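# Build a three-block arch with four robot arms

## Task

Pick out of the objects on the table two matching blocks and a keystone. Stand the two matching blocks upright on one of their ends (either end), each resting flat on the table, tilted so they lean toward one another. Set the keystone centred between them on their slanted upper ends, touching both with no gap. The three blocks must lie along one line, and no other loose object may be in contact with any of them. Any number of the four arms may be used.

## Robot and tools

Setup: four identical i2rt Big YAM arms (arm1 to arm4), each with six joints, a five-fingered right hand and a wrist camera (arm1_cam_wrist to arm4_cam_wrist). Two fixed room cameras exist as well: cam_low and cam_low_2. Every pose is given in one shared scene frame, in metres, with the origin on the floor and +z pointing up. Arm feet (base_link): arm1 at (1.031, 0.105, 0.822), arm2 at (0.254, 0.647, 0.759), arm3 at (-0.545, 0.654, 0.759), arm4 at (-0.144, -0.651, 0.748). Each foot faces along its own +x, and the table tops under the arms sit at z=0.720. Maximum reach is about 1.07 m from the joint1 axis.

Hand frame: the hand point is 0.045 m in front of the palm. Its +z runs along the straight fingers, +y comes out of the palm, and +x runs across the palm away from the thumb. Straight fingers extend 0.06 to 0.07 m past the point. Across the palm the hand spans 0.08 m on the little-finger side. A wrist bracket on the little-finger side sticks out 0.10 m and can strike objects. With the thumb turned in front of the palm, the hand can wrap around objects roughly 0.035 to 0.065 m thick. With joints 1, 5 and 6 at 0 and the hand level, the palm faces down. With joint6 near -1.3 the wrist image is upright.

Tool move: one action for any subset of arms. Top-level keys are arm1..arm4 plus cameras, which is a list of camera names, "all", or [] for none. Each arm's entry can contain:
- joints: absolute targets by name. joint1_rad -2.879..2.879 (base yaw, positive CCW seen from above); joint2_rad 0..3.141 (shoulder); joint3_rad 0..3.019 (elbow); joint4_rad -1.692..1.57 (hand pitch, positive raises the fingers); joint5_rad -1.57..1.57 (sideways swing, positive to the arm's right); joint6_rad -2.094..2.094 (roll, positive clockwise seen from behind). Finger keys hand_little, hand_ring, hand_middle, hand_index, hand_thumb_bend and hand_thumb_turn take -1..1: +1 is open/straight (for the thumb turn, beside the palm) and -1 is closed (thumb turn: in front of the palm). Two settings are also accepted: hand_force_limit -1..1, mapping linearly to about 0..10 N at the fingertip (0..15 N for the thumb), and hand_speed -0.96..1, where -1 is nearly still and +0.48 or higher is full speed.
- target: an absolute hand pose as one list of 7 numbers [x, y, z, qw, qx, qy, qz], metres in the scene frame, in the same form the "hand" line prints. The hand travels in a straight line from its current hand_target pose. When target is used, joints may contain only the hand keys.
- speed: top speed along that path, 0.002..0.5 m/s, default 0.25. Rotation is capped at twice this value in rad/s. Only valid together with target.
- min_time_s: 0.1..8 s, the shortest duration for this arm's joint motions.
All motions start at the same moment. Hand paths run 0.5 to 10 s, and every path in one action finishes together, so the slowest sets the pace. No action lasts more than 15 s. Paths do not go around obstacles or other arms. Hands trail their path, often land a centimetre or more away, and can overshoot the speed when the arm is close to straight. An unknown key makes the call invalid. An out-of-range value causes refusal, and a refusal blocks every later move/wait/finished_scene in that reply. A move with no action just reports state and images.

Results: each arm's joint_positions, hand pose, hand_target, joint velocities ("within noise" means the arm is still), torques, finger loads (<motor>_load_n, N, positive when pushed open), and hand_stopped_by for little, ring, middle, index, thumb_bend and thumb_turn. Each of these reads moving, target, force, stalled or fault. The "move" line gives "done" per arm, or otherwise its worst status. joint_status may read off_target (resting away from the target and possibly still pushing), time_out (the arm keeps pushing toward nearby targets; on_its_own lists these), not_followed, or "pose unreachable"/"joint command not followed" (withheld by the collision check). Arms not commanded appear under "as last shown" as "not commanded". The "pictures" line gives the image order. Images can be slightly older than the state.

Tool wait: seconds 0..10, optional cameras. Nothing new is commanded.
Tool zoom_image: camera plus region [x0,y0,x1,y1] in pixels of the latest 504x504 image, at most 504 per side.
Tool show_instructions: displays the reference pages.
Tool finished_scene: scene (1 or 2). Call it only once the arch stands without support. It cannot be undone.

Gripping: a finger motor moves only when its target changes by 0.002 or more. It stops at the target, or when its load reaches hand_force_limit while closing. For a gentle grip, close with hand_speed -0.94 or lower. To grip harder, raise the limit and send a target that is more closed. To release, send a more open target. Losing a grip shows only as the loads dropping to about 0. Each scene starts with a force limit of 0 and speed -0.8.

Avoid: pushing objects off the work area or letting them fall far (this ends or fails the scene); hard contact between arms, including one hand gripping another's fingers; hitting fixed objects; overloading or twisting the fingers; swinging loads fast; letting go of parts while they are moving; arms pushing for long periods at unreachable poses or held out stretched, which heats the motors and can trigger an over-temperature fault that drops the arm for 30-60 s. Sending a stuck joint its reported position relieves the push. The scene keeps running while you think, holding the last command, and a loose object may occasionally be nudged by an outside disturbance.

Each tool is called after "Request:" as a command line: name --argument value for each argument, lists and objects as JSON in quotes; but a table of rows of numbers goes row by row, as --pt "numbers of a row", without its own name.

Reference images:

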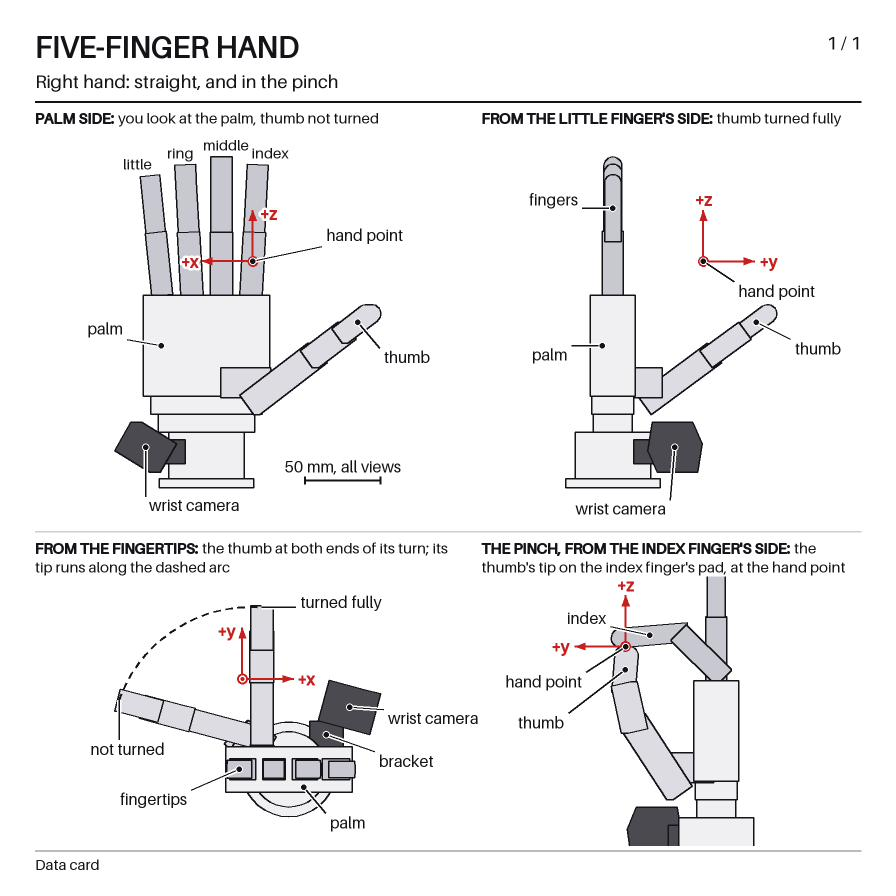

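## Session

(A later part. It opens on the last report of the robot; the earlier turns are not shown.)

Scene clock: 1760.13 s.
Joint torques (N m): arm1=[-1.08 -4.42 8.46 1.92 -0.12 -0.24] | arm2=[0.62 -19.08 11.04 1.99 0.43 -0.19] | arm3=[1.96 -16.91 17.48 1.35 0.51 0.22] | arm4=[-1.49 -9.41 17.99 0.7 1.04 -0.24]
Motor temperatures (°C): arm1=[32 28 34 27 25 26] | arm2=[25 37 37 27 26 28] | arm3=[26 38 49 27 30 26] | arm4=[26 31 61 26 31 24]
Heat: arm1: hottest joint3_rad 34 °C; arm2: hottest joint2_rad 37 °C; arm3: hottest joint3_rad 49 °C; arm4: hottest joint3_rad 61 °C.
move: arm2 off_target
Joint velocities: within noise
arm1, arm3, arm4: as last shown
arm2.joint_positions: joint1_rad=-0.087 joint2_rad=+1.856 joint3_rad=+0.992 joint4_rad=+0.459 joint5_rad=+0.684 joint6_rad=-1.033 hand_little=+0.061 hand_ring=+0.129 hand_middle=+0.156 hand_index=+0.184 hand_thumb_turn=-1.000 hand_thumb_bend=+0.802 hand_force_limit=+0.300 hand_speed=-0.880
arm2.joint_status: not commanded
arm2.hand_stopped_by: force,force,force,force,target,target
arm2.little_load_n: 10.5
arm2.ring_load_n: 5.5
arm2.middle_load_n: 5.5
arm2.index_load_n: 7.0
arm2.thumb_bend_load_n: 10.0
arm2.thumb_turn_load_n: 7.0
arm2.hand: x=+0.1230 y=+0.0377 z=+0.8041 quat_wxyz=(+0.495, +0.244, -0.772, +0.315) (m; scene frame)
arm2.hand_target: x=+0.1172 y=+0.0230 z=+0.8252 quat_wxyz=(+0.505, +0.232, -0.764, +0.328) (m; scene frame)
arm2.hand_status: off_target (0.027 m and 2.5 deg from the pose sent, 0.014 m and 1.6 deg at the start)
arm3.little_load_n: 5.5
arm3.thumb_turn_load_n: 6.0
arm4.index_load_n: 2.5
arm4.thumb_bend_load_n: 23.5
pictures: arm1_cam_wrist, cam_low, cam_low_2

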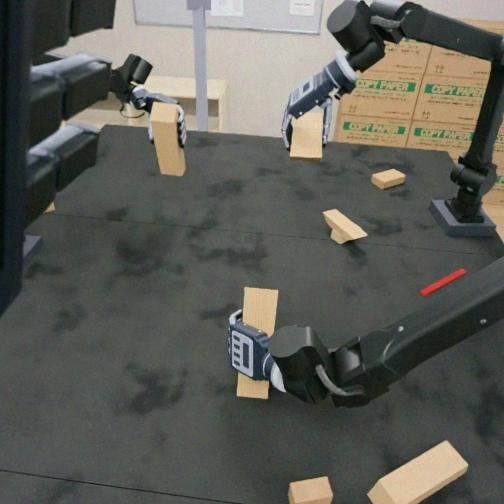

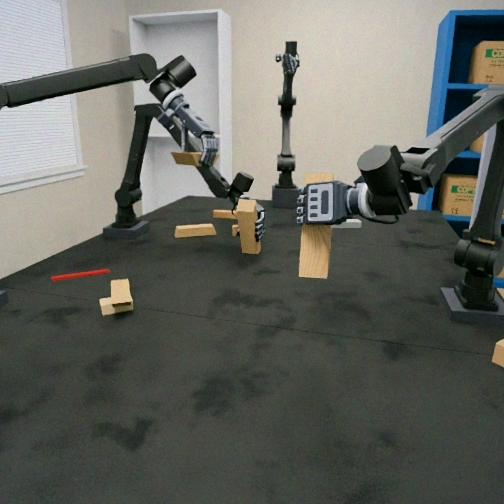

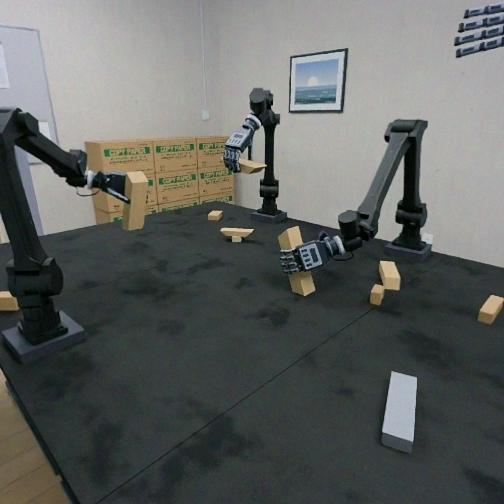

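Request:
move --arm2 '{"target": [0.117, 0.016, 0.808, 0.5045, 0.2324, -0.7640, 0.3282], "speed": 0.04}' --cameras '["arm1_cam_wrist", "cam_low", "cam_low_2"]'

Request:
zoom_image --camera "arm1_cam_wrist" --region '[210, 260, 310, 420]'

Request:
zoom_image --camera "cam_low_2" --region '[270, 220, 350, 310]'

Request:
zoom_image --camera "cam_low" --region '[225, 190, 285, 270]'

Scene clock: 1782.83 s.
Joint torques (N m): arm1=[-1.08 -4.48 8.49 1.92 -0.12 -0.24] | arm2=[1.08 -15.79 11.89 2.43 0.31 -0.09] | arm3=[2.02 -16.97 17.47 1.32 0.5 0.22] | arm4=[-1.49 -9.47 18 0.72 1.05 -0.24]
Motor temperatures (°C): arm1=[32 28 34 27 25 26] | arm2=[25 36 38 27 26 28] | arm3=[26 38 50 27 30 26] | arm4=[26 31 61 26 31 24]
Heat: arm1: hottest joint3_rad 34 °C; arm2: hottest joint3_rad 38 °C; arm3: hottest joint3_rad 50 °C; arm4: hottest joint3_rad 61 °C.
move: arm2 off_target
Joint velocities: within noise
arm1, arm3, arm4: as last shown
arm2.joint_positions: joint1_rad=-0.087 joint2_rad=+1.865 joint3_rad=+0.993 joint4_rad=+0.478 joint5_rad=+0.687 joint6_rad=-1.044 hand_little=+0.061 hand_ring=+0.129 hand_middle=+0.156 hand_index=+0.183 hand_thumb_turn=-1.000 hand_thumb_bend=+0.802 hand_force_limit=+0.300 hand_speed=-0.880
arm2.joint_status: not commanded
arm2.hand_stopped_by: force,force,force,force,target,target
arm2.little_load_n: 11.0
arm2.ring_load_n: 3.5
arm2.middle_load_n: 2.0
arm2.index_load_n: 2.0
arm2.thumb_bend_load_n: 10.5
arm2.thumb_turn_load_n: 1.5
arm2.hand: x=+0.1221 y=+0.0363 z=+0.8027 quat_wxyz=(+0.498, +0.245, -0.769, +0.316) (m; scene frame)
arm2.hand_target: x=+0.1173 y=+0.0173 z=+0.8083 quat_wxyz=(+0.504, +0.233, -0.764, +0.328) (m; scene frame)
arm2.hand_status: off_target (0.022 m and 2.2 deg from the pose sent, 0.023 m and 2.4 deg at the start)
arm3.thumb_turn_load_n: 5.5
arm4.thumb_bend_load_n: 24.0
pictures: arm1_cam_wrist, cam_low, cam_low_2

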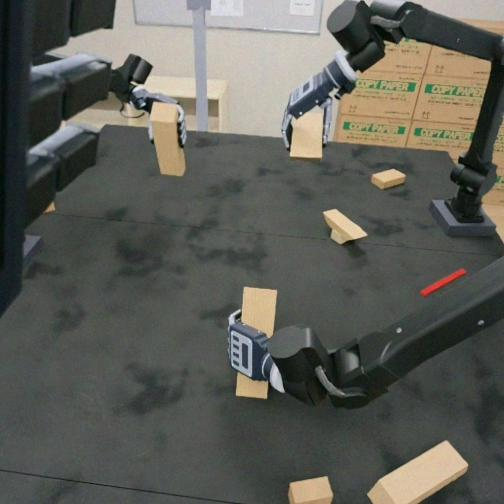

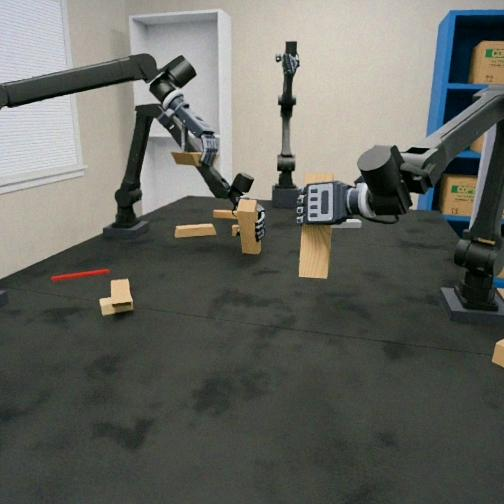

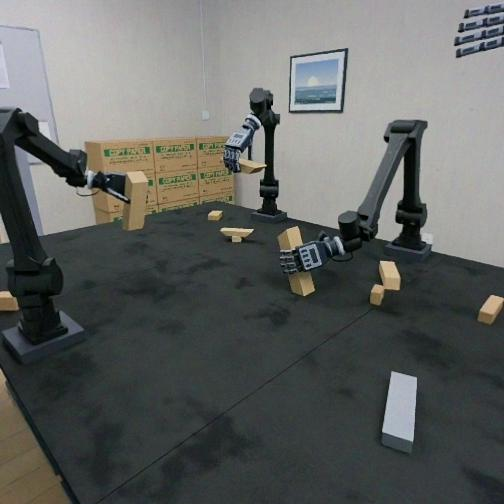

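Scaled by 3.150 from the camera's 504x504 image, which has a finer 720x720 frame.

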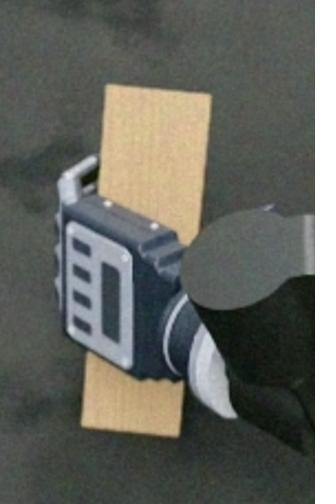

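Scaled by 5.600 from the camera's 504x504 image, which has a finer 720x720 frame.

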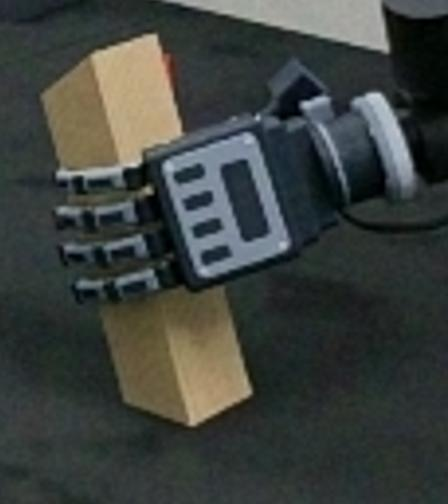

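Scaled by 6.300 from the camera's 504x504 image, which has a finer 720x720 frame.

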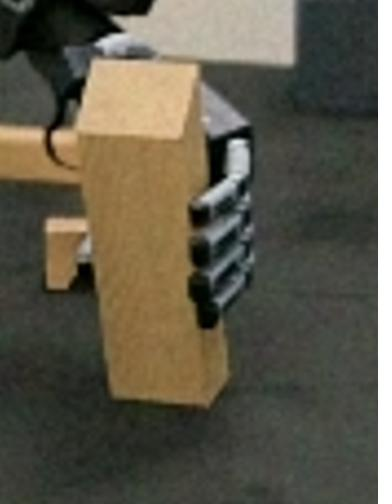

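Request:
move --arm3 '{"target": [-0.19, 0.22, 1.24, 0, 0, -0.9008, 0.4342], "speed": 0.12}' --cameras '["cam_low"]'

Request:
move --arm4 '{"target": [-0.175, 0.075, 0.98, 0.4696, -0.7003, -0.2779, -0.4595], "speed": 0.1}' --cameras '["arm1_cam_wrist", "cam_low", "cam_low_2"]'

Scene clock: 1814.17 s.
Joint torques (N m): arm1=[-1.08 -4.42 8.47 1.92 -0.13 -0.24] | arm2=[0.85 -16.38 12.08 2.69 0.32 -0.08] | arm3=[2.2 -15.03 16.42 1.14 0.57 0.25] | arm4=[-1.44 -9.41 17.98 0.7 1.05 -0.24]
Motor temperatures (°C): arm1=[31 28 34 27 25 26] | arm2=[25 34 38 27 26 28] | arm3=[26 38 50 27 30 26] | arm4=[26 31 61 26 31 24]
Heat: arm1: hottest joint3_rad 34 °C; arm2: hottest joint3_rad 38 °C; arm3: hottest joint3_rad 50 °C; arm4: hottest joint3_rad 61 °C.
move: arm3 off_target
Joint velocities: within noise
arm1, arm2, arm4: as last shown
arm2.joint_positions: joint1_rad=-0.087 joint2_rad=+1.866 joint3_rad=+0.993 joint4_rad=+0.478 joint5_rad=+0.688 joint6_rad=-1.044 hand_little=+0.061 hand_ring=+0.129 hand_middle=+0.156 hand_index=+0.183 hand_thumb_turn=-1.000 hand_thumb_bend=+0.802 hand_force_limit=+0.300 hand_speed=-0.880
arm2.index_load_n: 2.5
arm2.hand: x=+0.1221 y=+0.0362 z=+0.8026 quat_wxyz=(+0.498, +0.244, -0.769, +0.316) (m; scene frame)
arm2.hand_target: x=+0.1173 y=+0.0173 z=+0.8083 quat_wxyz=(+0.504, +0.232, -0.764, +0.328) (m; scene frame)
arm3.joint_positions: joint1_rad=+0.608 joint2_rad=+1.535 joint3_rad=+1.974 joint4_rad=-1.368 joint5_rad=+0.565 joint6_rad=+0.541 hand_little=+0.075 hand_ring=+0.128 hand_middle=+0.143 hand_index=+0.131 hand_thumb_turn=-1.000 hand_thumb_bend=+0.825 hand_force_limit=+0.000 hand_speed=-0.900
arm3.joint_status: not commanded
arm3.hand_stopped_by: force,force,force,force,target,target
arm3.little_load_n: 5.0
arm3.ring_load_n: 0.0
arm3.middle_load_n: 5.5
arm3.index_load_n: 4.5
arm3.thumb_bend_load_n: 13.0
arm3.thumb_turn_load_n: 5.5
arm3.hand: x=-0.1959 y=+0.2151 z=+1.1912 quat_wxyz=(+0.033, +0.016, -0.915, +0.401) (m; scene frame)
arm3.hand_target: x=-0.1924 y=+0.2219 z=+1.2389 quat_wxyz=(-0.001, +0.000, -0.901, +0.434) (m; scene frame)
arm3.hand_status: off_target (0.049 m and 5.9 deg from the pose sent, 0.178 m and 5.1 deg at the start)
arm4.thumb_bend_load_n: 23.5
pictures: cam_low

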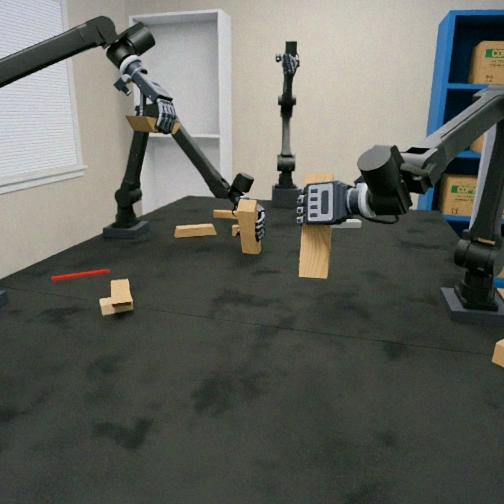

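Scene clock: 1818.67 s.
Joint torques (N m): arm1=[-1.08 -4.42 8.47 1.92 -0.12 -0.25] | arm2=[1.38 -16.15 11.92 2.66 0.33 -0.08] | arm3=[1.96 -14.74 16.4 1.1 0.58 0.21] | arm4=[-3.37 -14.15 18.22 2.84 0.24 -0.39]
Motor temperatures (°C): arm1=[31 28 34 27 25 26] | arm2=[25 34 38 27 26 28] | arm3=[26 37 49 27 30 26] | arm4=[26 31 61 26 30 24]
Heat: arm1: hottest joint3_rad 34 °C; arm2: hottest joint3_rad 38 °C; arm3: hottest joint3_rad 49 °C; arm4: hottest joint3_rad 61 °C.
move: arm4 off_target
Joint velocities: within noise
arm1, arm2, arm3: as last shown
arm2.ring_load_n: 4.0
arm3.joint_positions: joint1_rad=+0.608 joint2_rad=+1.535 joint3_rad=+1.974 joint4_rad=-1.368 joint5_rad=+0.565 joint6_rad=+0.542 hand_little=+0.075 hand_ring=+0.128 hand_middle=+0.143 hand_index=+0.131 hand_thumb_turn=-1.000 hand_thumb_bend=+0.825 hand_force_limit=+0.000 hand_speed=-0.900
arm3.thumb_bend_load_n: 13.5
arm3.thumb_turn_load_n: 6.0
arm3.hand: x=-0.1959 y=+0.2152 z=+1.1911 quat_wxyz=(+0.033, +0.016, -0.915, +0.401) (m; scene frame)
arm4.joint_positions: joint1_rad=+0.220 joint2_rad=+1.769 joint3_rad=+1.238 joint4_rad=+0.240 joint5_rad=+0.634 joint6_rad=-1.027 hand_little=+0.146 hand_ring=+0.156 hand_middle=+0.166 hand_index=+0.202 hand_thumb_turn=-1.000 hand_thumb_bend=+0.757 hand_force_limit=+0.000 hand_speed=-0.900
arm4.joint_status: not commanded
arm4.hand_stopped_by: force,force,force,force,target,target
arm4.little_load_n: 0.0
arm4.ring_load_n: 4.0
arm4.middle_load_n: 9.5
arm4.index_load_n: 2.0
arm4.thumb_bend_load_n: 24.0
arm4.thumb_turn_load_n: 5.0
arm4.hand: x=-0.1746 y=+0.0408 z=+0.9269 quat_wxyz=(-0.431, +0.722, +0.307, +0.446) (m; scene frame)
arm4.hand_target: x=-0.1742 y=+0.0683 z=+0.9810 quat_wxyz=(-0.469, +0.701, +0.278, +0.460) (m; scene frame)
arm4.hand_status: off_target (0.063 m and 6.3 deg from the pose sent, 0.369 m and 7.3 deg at the start)
pictures: arm1_cam_wrist, cam_low, cam_low_2

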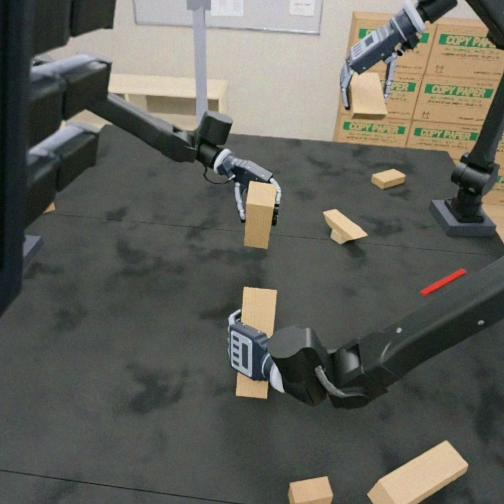

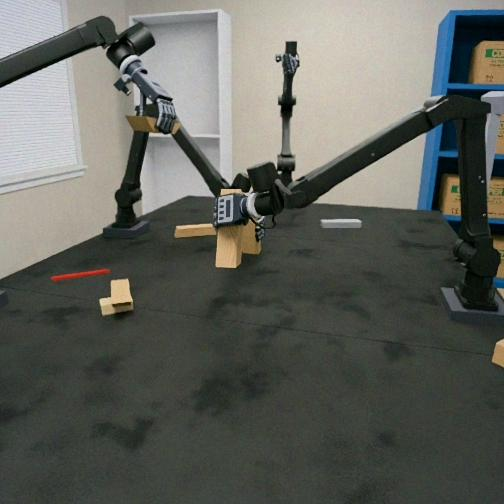

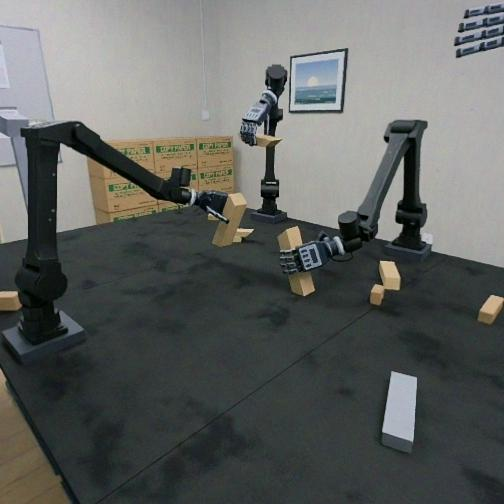

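Request:
zoom_image --camera "arm1_cam_wrist" --region '[210, 160, 310, 260]'

Request:
zoom_image --camera "cam_low_2" --region '[190, 180, 330, 300]'

Request:
zoom_image --camera "cam_low" --region '[200, 180, 290, 280]'

Scaled by 5.040 from the camera's 504x504 image, which has a finer 720x720 frame.

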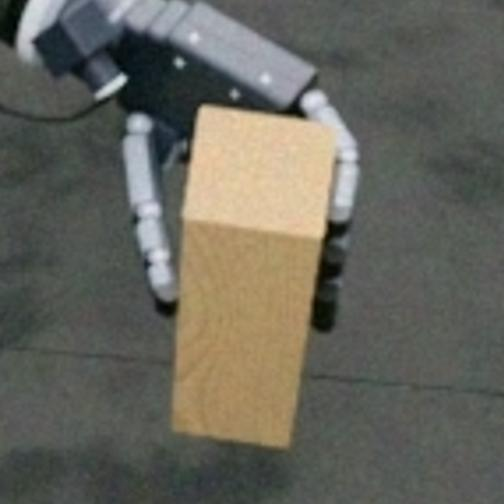

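Scaled by 3.600 from the camera's 504x504 image, which has a finer 720x720 frame.

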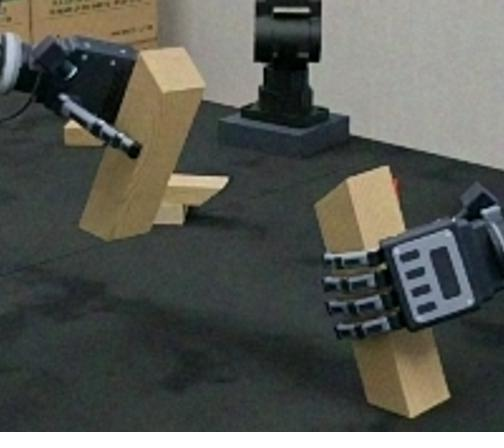

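Scaled by 5.040 from the camera's 504x504 image, which has a finer 720x720 frame.

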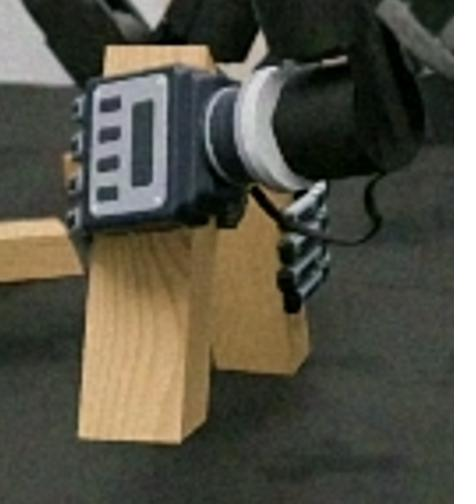

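Request:
move --arm4 '{"target": [-0.143, 0.098, 0.925, 0.5037, -0.6836, -0.2517, -0.4638], "speed": 0.06}' --cameras '["arm1_cam_wrist", "cam_low", "cam_low_2"]'

Request:
zoom_image --camera "arm1_cam_wrist" --region '[200, 190, 320, 310]'

Request:
zoom_image --camera "cam_low_2" --region '[200, 190, 320, 310]'

Request:
zoom_image --camera "cam_low" --region '[200, 180, 300, 280]'

Scene clock: 1873.40 s.
Joint torques (N m): arm1=[-1.08 -4.42 8.47 1.92 -0.12 -0.24] | arm2=[0.91 -15.85 11.84 2.67 0.26 -0.11] | arm3=[2.08 -14.56 16.35 1.2 0.59 0.21] | arm4=[-3.25 -15.44 13.98 3.14 0.09 -0.4]
Motor temperatures (°C): arm1=[31 28 34 27 25 26] | arm2=[25 33 39 27 26 28] | arm3=[26 36 47 27 30 26] | arm4=[26 31 61 26 28 24]
Heat: arm1: hottest joint3_rad 34 °C; arm2: hottest joint3_rad 39 °C; arm3: hottest joint3_rad 47 °C; arm4: hottest joint3_rad 61 °C.
move: arm4 off_target
Joint velocities: within noise
arm1.joint_positions: joint1_rad=-0.039 joint2_rad=+0.894 joint3_rad=+1.378 joint4_rad=-0.594 joint5_rad=+0.102 joint6_rad=-1.312 hand_little=+1.000 hand_ring=+1.000 hand_middle=+1.000 hand_index=+1.000 hand_thumb_turn=+1.000 hand_thumb_bend=+1.000 hand_force_limit=+0.000 hand_speed=+0.400
arm1.joint_status: not commanded
arm1.hand_stopped_by: target,target,target,target,target,target
arm1.little_load_n: 0.0
arm1.ring_load_n: 0.0
arm1.middle_load_n: 0.0
arm1.index_load_n: 0.0
arm1.thumb_bend_load_n: 0.0
arm1.thumb_turn_load_n: 0.0
arm1.hand: x=+0.6006 y=+0.0772 z=+1.3981 quat_wxyz=(+0.660, -0.046, -0.740, +0.123) (m; scene frame)
arm1.hand_target: x=+0.5966 y=+0.0816 z=+1.3873 quat_wxyz=(+0.652, -0.044, -0.749, +0.113) (m; scene frame)
arm1.hand_status: not commanded
arm2, arm3: as last shown
arm2.ring_load_n: 3.5
arm3.thumb_bend_load_n: 13.0
arm4.joint_positions: joint1_rad=+0.161 joint2_rad=+1.899 joint3_rad=+1.238 joint4_rad=+0.493 joint5_rad=+0.574 joint6_rad=-1.033 hand_little=+0.146 hand_ring=+0.156 hand_middle=+0.166 hand_index=+0.202 hand_thumb_turn=-1.000 hand_thumb_bend=+0.757 hand_force_limit=+0.000 hand_speed=-0.900
arm4.joint_status: not commanded
arm4.hand_stopped_by: force,force,force,force,target,target
arm4.little_load_n: 0.0
arm4.ring_load_n: 4.0
arm4.middle_load_n: 9.0
arm4.index_load_n: 2.0
arm4.thumb_bend_load_n: 23.5
arm4.thumb_turn_load_n: 5.0
arm4.hand: x=-0.1493 y=+0.0771 z=+0.8870 quat_wxyz=(-0.477, +0.704, +0.273, +0.450) (m; scene frame)
arm4.hand_target: x=-0.1427 y=+0.0948 z=+0.9254 quat_wxyz=(-0.503, +0.684, +0.252, +0.464) (m; scene frame)
arm4.hand_status: off_target (0.044 m and 4.9 deg from the pose sent, 0.065 m and 11.6 deg at the start)
pictures: arm1_cam_wrist, cam_low, cam_low_2

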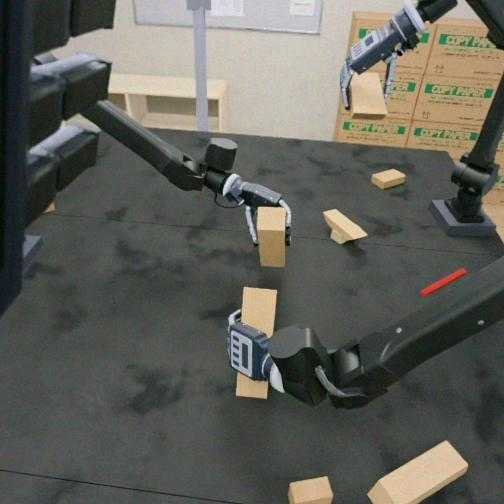

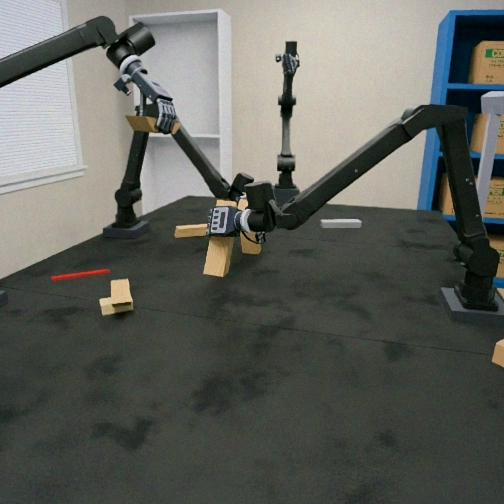

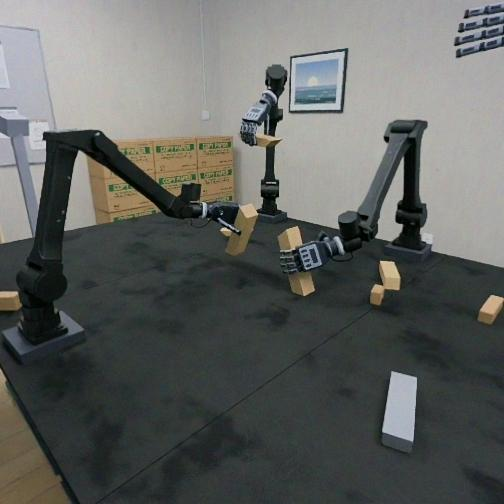

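Scaled by 4.200 from the camera's 504x504 image, which has a finer 720x720 frame.

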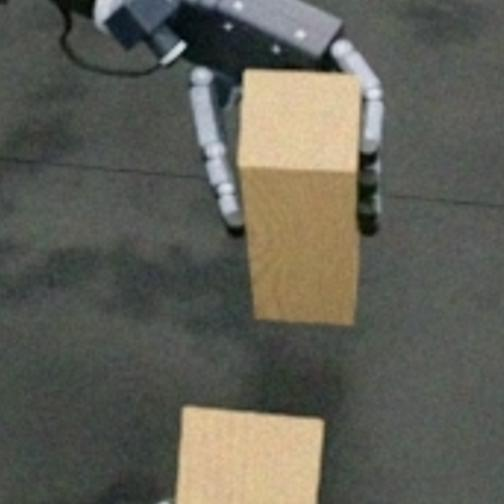

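Scaled by 4.200 from the camera's 504x504 image, which has a finer 720x720 frame.

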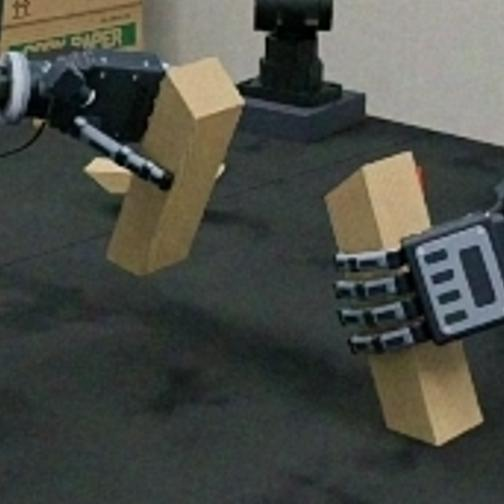

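Scaled by 5.040 from the camera's 504x504 image, which has a finer 720x720 frame.

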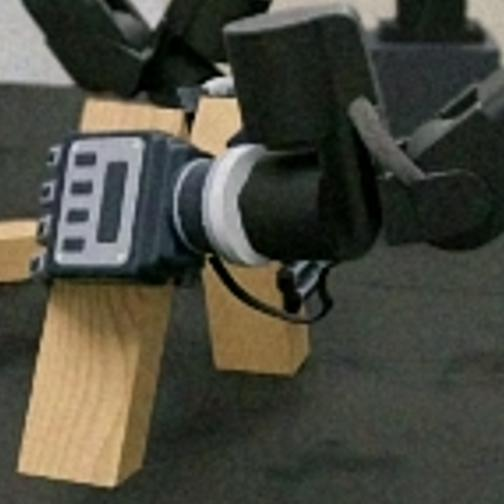

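Request:
move --arm4 '{"target": [-0.106, 0.087, 0.903, 0.4911, -0.6868, -0.2635, -0.4665], "speed": 0.05}' --cameras '["arm1_cam_wrist", "cam_low", "cam_low_2"]'

Request:
zoom_image --camera "arm1_cam_wrist" --region '[200, 190, 320, 310]'

Request:
zoom_image --camera "cam_low_2" --region '[210, 190, 330, 310]'

Request:
zoom_image --camera "cam_low" --region '[200, 180, 300, 280]'

Scene clock: 1908.80 s.
Joint torques (N m): arm1=[-1.08 -4.42 8.47 1.92 -0.13 -0.25] | arm2=[0.5 -15.85 11.89 2.52 0.29 -0.1] | arm3=[2.2 -14.62 16.44 1.17 0.57 0.23] | arm4=[-3.19 -15.27 9.81 3.23 0.06 -0.43]
Motor temperatures (°C): arm1=[31 28 34 27 25 26] | arm2=[25 33 39 27 26 28] | arm3=[26 35 47 27 30 26] | arm4=[26 34 57 26 28 24]
Heat: arm1: hottest joint3_rad 34 °C; arm2: hottest joint3_rad 39 °C; arm3: hottest joint3_rad 47 °C; arm4: hottest joint3_rad 57 °C.
move: arm4 off_target
Joint velocities: within noise
arm1, arm2, arm3: as last shown
arm1.index_load_n: -0.5
arm1.thumb_turn_load_n: 0.5
arm2.middle_load_n: 2.5
arm3.ring_load_n: 0.5
arm4.joint_positions: joint1_rad=+0.102 joint2_rad=+1.899 joint3_rad=+1.232 joint4_rad=+0.526 joint5_rad=+0.517 joint6_rad=-1.055 hand_little=+0.146 hand_ring=+0.156 hand_middle=+0.166 hand_index=+0.202 hand_thumb_turn=-1.000 hand_thumb_bend=+0.757 hand_force_limit=+0.000 hand_speed=-0.900
arm4.joint_status: not commanded
arm4.hand_stopped_by: force,force,force,force,target,target
arm4.little_load_n: 0.0
arm4.ring_load_n: 4.0
arm4.middle_load_n: 9.5
arm4.index_load_n: 2.0
arm4.thumb_bend_load_n: 24.0
arm4.thumb_turn_load_n: 5.0
arm4.hand: x=-0.1145 y=+0.0829 z=+0.8899 quat_wxyz=(-0.482, +0.699, +0.271, +0.454) (m; scene frame)
arm4.hand_target: x=-0.1060 y=+0.0866 z=+0.9030 quat_wxyz=(-0.491, +0.687, +0.263, +0.466) (m; scene frame)
arm4.hand_status: off_target (0.016 m and 2.4 deg from the pose sent, 0.047 m and 3.4 deg at the start)
pictures: arm1_cam_wrist, cam_low, cam_low_2

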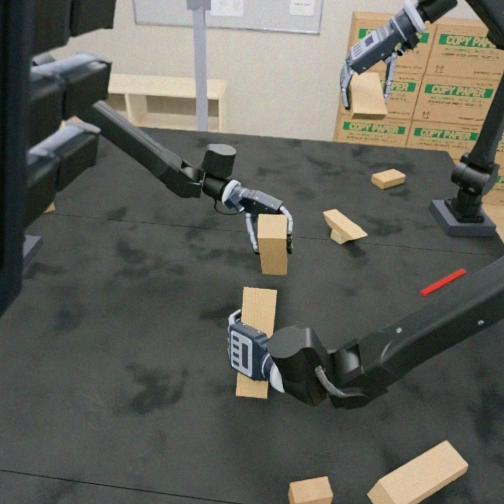

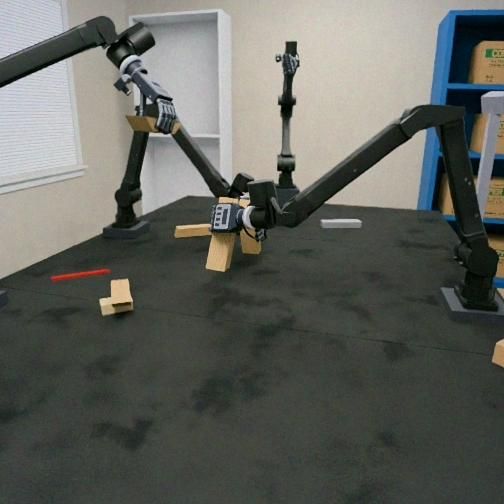

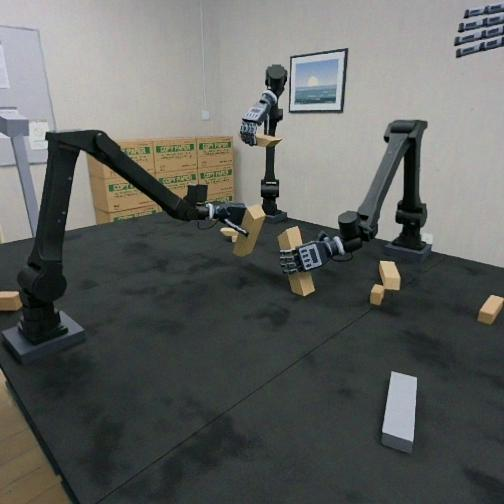

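Scaled by 4.200 from the camera's 504x504 image, which has a finer 720x720 frame.

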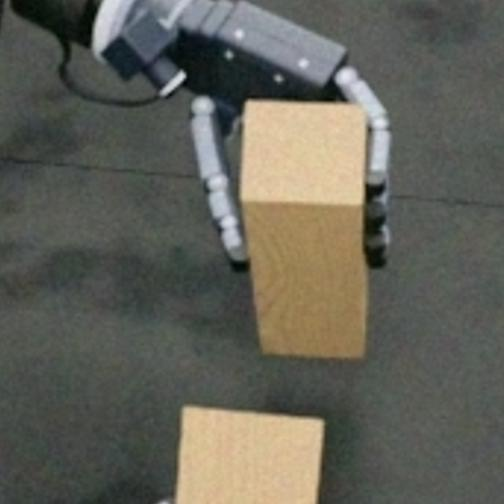

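Scaled by 4.200 from the camera's 504x504 image, which has a finer 720x720 frame.

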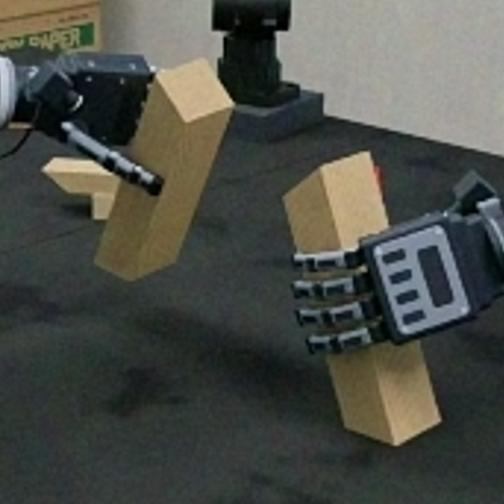

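Scaled by 5.040 from the camera's 504x504 image, which has a finer 720x720 frame.

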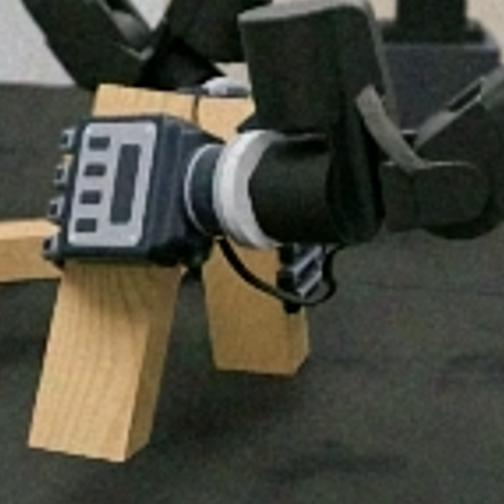

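Request:
move --arm4 '{"target": [-0.092, 0.0735, 0.872, 0.4638, -0.6797, -0.2936, -0.4865], "speed": 0.05}' --cameras '["arm1_cam_wrist", "cam_low", "cam_low_2"]'

Request:
zoom_image --camera "arm1_cam_wrist" --region '[200, 200, 320, 320]'

Request:
zoom_image --camera "cam_low_2" --region '[210, 190, 330, 310]'

Request:
zoom_image --camera "cam_low" --region '[200, 190, 300, 290]'

Scene clock: 1966.00 s.
Joint torques (N m): arm1=[-1.08 -4.42 8.49 1.92 -0.13 -0.24] | arm2=[0.67 -15.33 11.93 2.58 0.29 -0.06] | arm3=[2.26 -14.62 16.38 1.11 0.59 0.21] | arm4=[-3.43 -15.09 9.21 3.26 0.08 -0.4]
Motor temperatures (°C): arm1=[31 28 34 27 25 26] | arm2=[25 33 39 27 26 28] | arm3=[26 35 47 27 30 26] | arm4=[26 34 49 27 27 24]
Heat: arm1: hottest joint3_rad 34 °C; arm2: hottest joint3_rad 39 °C; arm3: hottest joint3_rad 47 °C; arm4: hottest joint3_rad 49 °C.
move: arm4 off_target
Joint velocities: arm1=[within noise] | arm2=[within noise] | arm3=[-0.044 -0.005 -0.012 -0.007 -0.007 -0.022] | arm4=[within noise]
arm1, arm2, arm3: as last shown
arm1.index_load_n: 0.0
arm1.thumb_turn_load_n: 0.0
arm2.thumb_bend_load_n: 10.0
arm3.ring_load_n: 0.0
arm4.joint_positions: joint1_rad=+0.092 joint2_rad=+1.931 joint3_rad=+1.177 joint4_rad=+0.597 joint5_rad=+0.512 joint6_rad=-1.136 hand_little=+0.146 hand_ring=+0.156 hand_middle=+0.166 hand_index=+0.202 hand_thumb_turn=-1.000 hand_thumb_bend=+0.757 hand_force_limit=+0.000 hand_speed=-0.900
arm4.joint_status: not commanded
arm4.hand_stopped_by: force,force,force,force,target,target
arm4.little_load_n: 0.0
arm4.ring_load_n: 4.0
arm4.middle_load_n: 9.0
arm4.index_load_n: 2.0
arm4.thumb_bend_load_n: 24.0
arm4.thumb_turn_load_n: 5.5
arm4.hand: x=-0.1022 y=+0.0696 z=+0.8591 quat_wxyz=(-0.456, +0.691, +0.302, +0.473) (m; scene frame)
arm4.hand_target: x=-0.0920 y=+0.0730 z=+0.8720 quat_wxyz=(-0.463, +0.680, +0.294, +0.486) (m; scene frame)
arm4.hand_status: off_target (0.017 m and 2.4 deg from the pose sent, 0.030 m and 5.4 deg at the start)
pictures: arm1_cam_wrist, cam_low, cam_low_2

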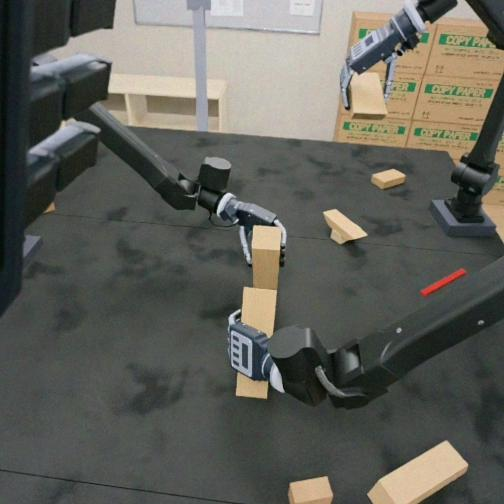

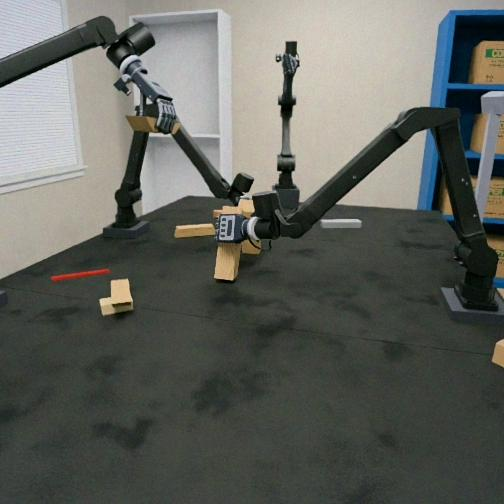

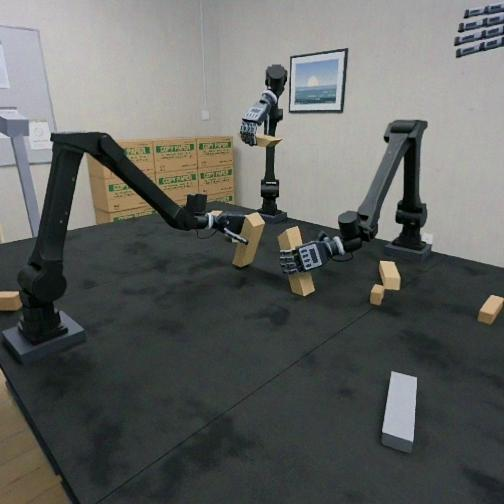

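Scaled by 4.200 from the camera's 504x504 image, which has a finer 720x720 frame.

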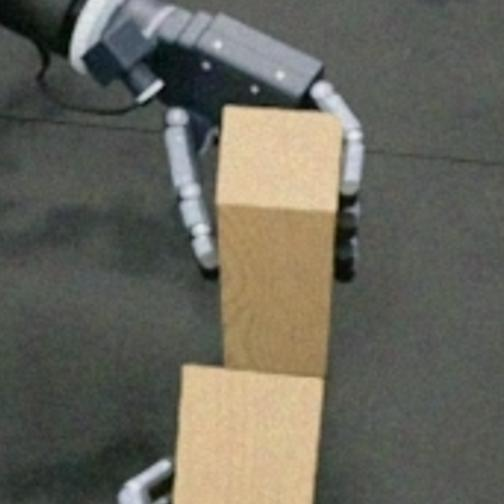

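Scaled by 4.200 from the camera's 504x504 image, which has a finer 720x720 frame.

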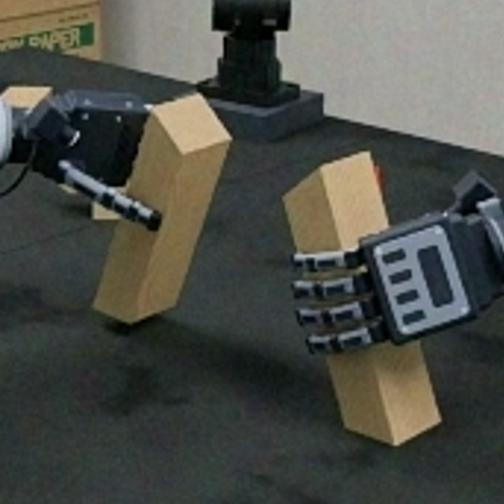

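Scaled by 5.040 from the camera's 504x504 image, which has a finer 720x720 frame.

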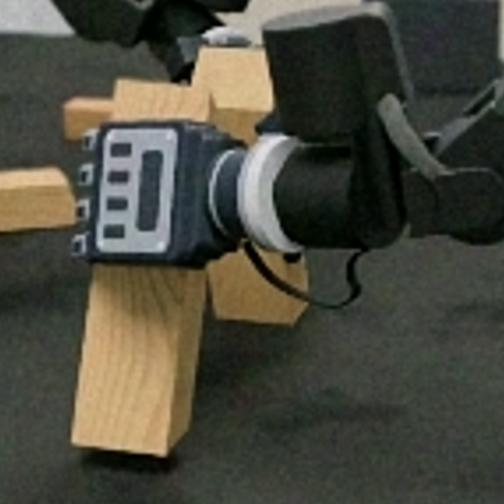

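Request:
move --arm4 '{"target": [-0.092, 0.075, 0.852, 0.4638, -0.6797, -0.2936, -0.4865], "speed": 0.04}' --cameras '["arm1_cam_wrist", "cam_low", "cam_low_2"]'

Request:
zoom_image --camera "arm1_cam_wrist" --region '[200, 200, 320, 320]'

Request:
zoom_image --camera "cam_low_2" --region '[210, 190, 330, 310]'

Request:
zoom_image --camera "cam_low" --region '[200, 190, 300, 290]'

Scene clock: 1982.50 s.
Joint torques (N m): arm1=[-1.08 -4.42 8.47 1.92 -0.12 -0.25] | arm2=[0.91 -16.38 11.85 2.54 0.32 -0.09] | arm3=[2.08 -14.56 16.35 1.13 0.59 0.21] | arm4=[-3.37 -14.97 8.66 3.15 0.07 -0.39]
Motor temperatures (°C): arm1=[31 28 34 27 25 26] | arm2=[25 33 39 27 26 28] | arm3=[26 35 47 27 30 26] | arm4=[26 34 48 27 27 24]
Heat: arm1: hottest joint3_rad 34 °C; arm2: hottest joint3_rad 39 °C; arm3: hottest joint3_rad 47 °C; arm4: hottest joint3_rad 48 °C.
move: arm4 off_target
Joint velocities: within noise
arm1, arm2, arm3: as last shown
arm2.ring_load_n: 4.0
arm2.thumb_bend_load_n: 10.5
arm3.little_load_n: 5.5
arm3.ring_load_n: 0.5
arm3.thumb_bend_load_n: 13.5
arm3.thumb_turn_load_n: 5.5
arm4.joint_positions: joint1_rad=+0.091 joint2_rad=+1.967 joint3_rad=+1.177 joint4_rad=+0.641 joint5_rad=+0.511 joint6_rad=-1.139 hand_little=+0.146 hand_ring=+0.156 hand_middle=+0.166 hand_index=+0.202 hand_thumb_turn=-1.000 hand_thumb_bend=+0.757 hand_force_limit=+0.000 hand_speed=-0.900
arm4.joint_status: not commanded
arm4.hand_stopped_by: force,force,force,force,target,target
arm4.little_load_n: 0.5
arm4.ring_load_n: 4.0
arm4.middle_load_n: 9.0
arm4.index_load_n: 2.0
arm4.thumb_bend_load_n: 24.0
arm4.thumb_turn_load_n: 5.0
arm4.hand: x=-0.1022 y=+0.0724 z=+0.8436 quat_wxyz=(-0.458, +0.689, +0.300, +0.474) (m; scene frame)
arm4.hand_target: x=-0.0919 y=+0.0746 z=+0.8519 quat_wxyz=(-0.463, +0.680, +0.294, +0.486) (m; scene frame)
arm4.hand_status: off_target (0.013 m and 2.1 deg from the pose sent, 0.014 m and 2.4 deg at the start)
pictures: arm1_cam_wrist, cam_low, cam_low_2

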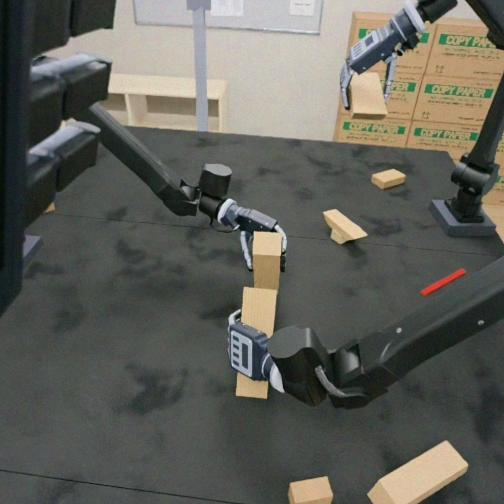

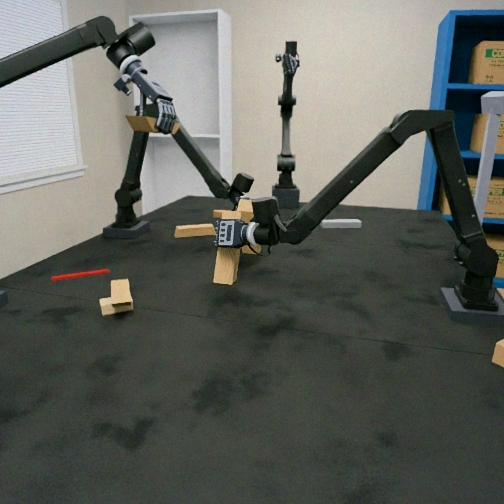

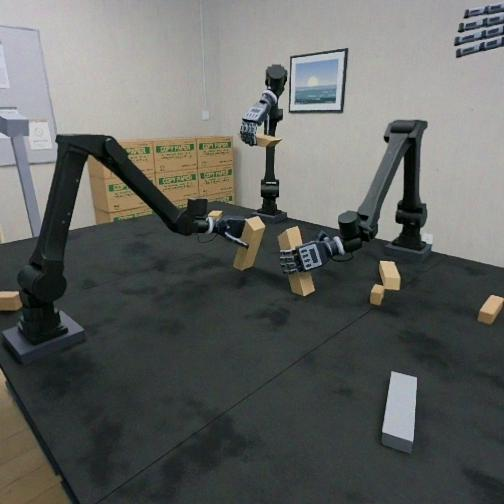

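Scaled by 4.200 from the camera's 504x504 image, which has a finer 720x720 frame.

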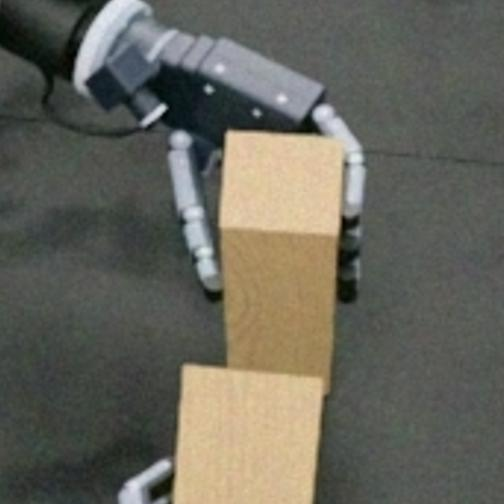

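Scaled by 4.200 from the camera's 504x504 image, which has a finer 720x720 frame.

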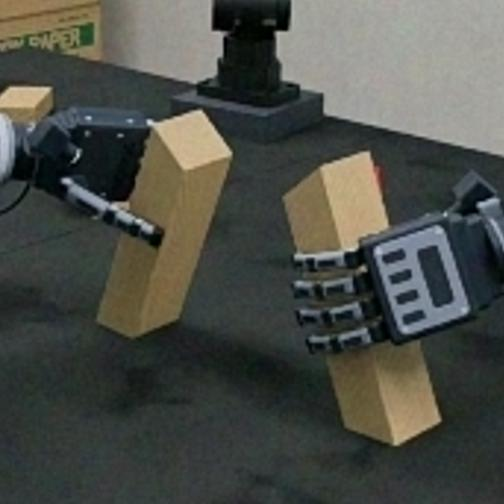

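Scaled by 5.040 from the camera's 504x504 image, which has a finer 720x720 frame.

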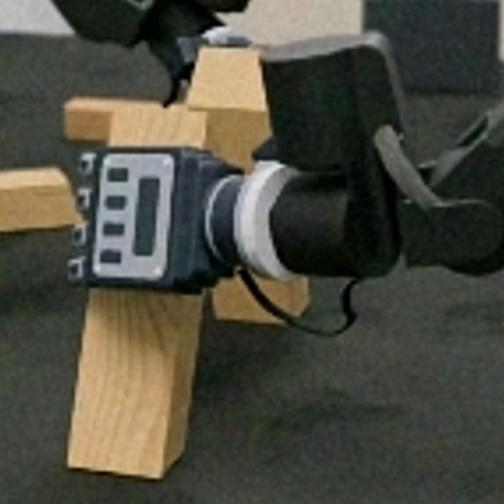

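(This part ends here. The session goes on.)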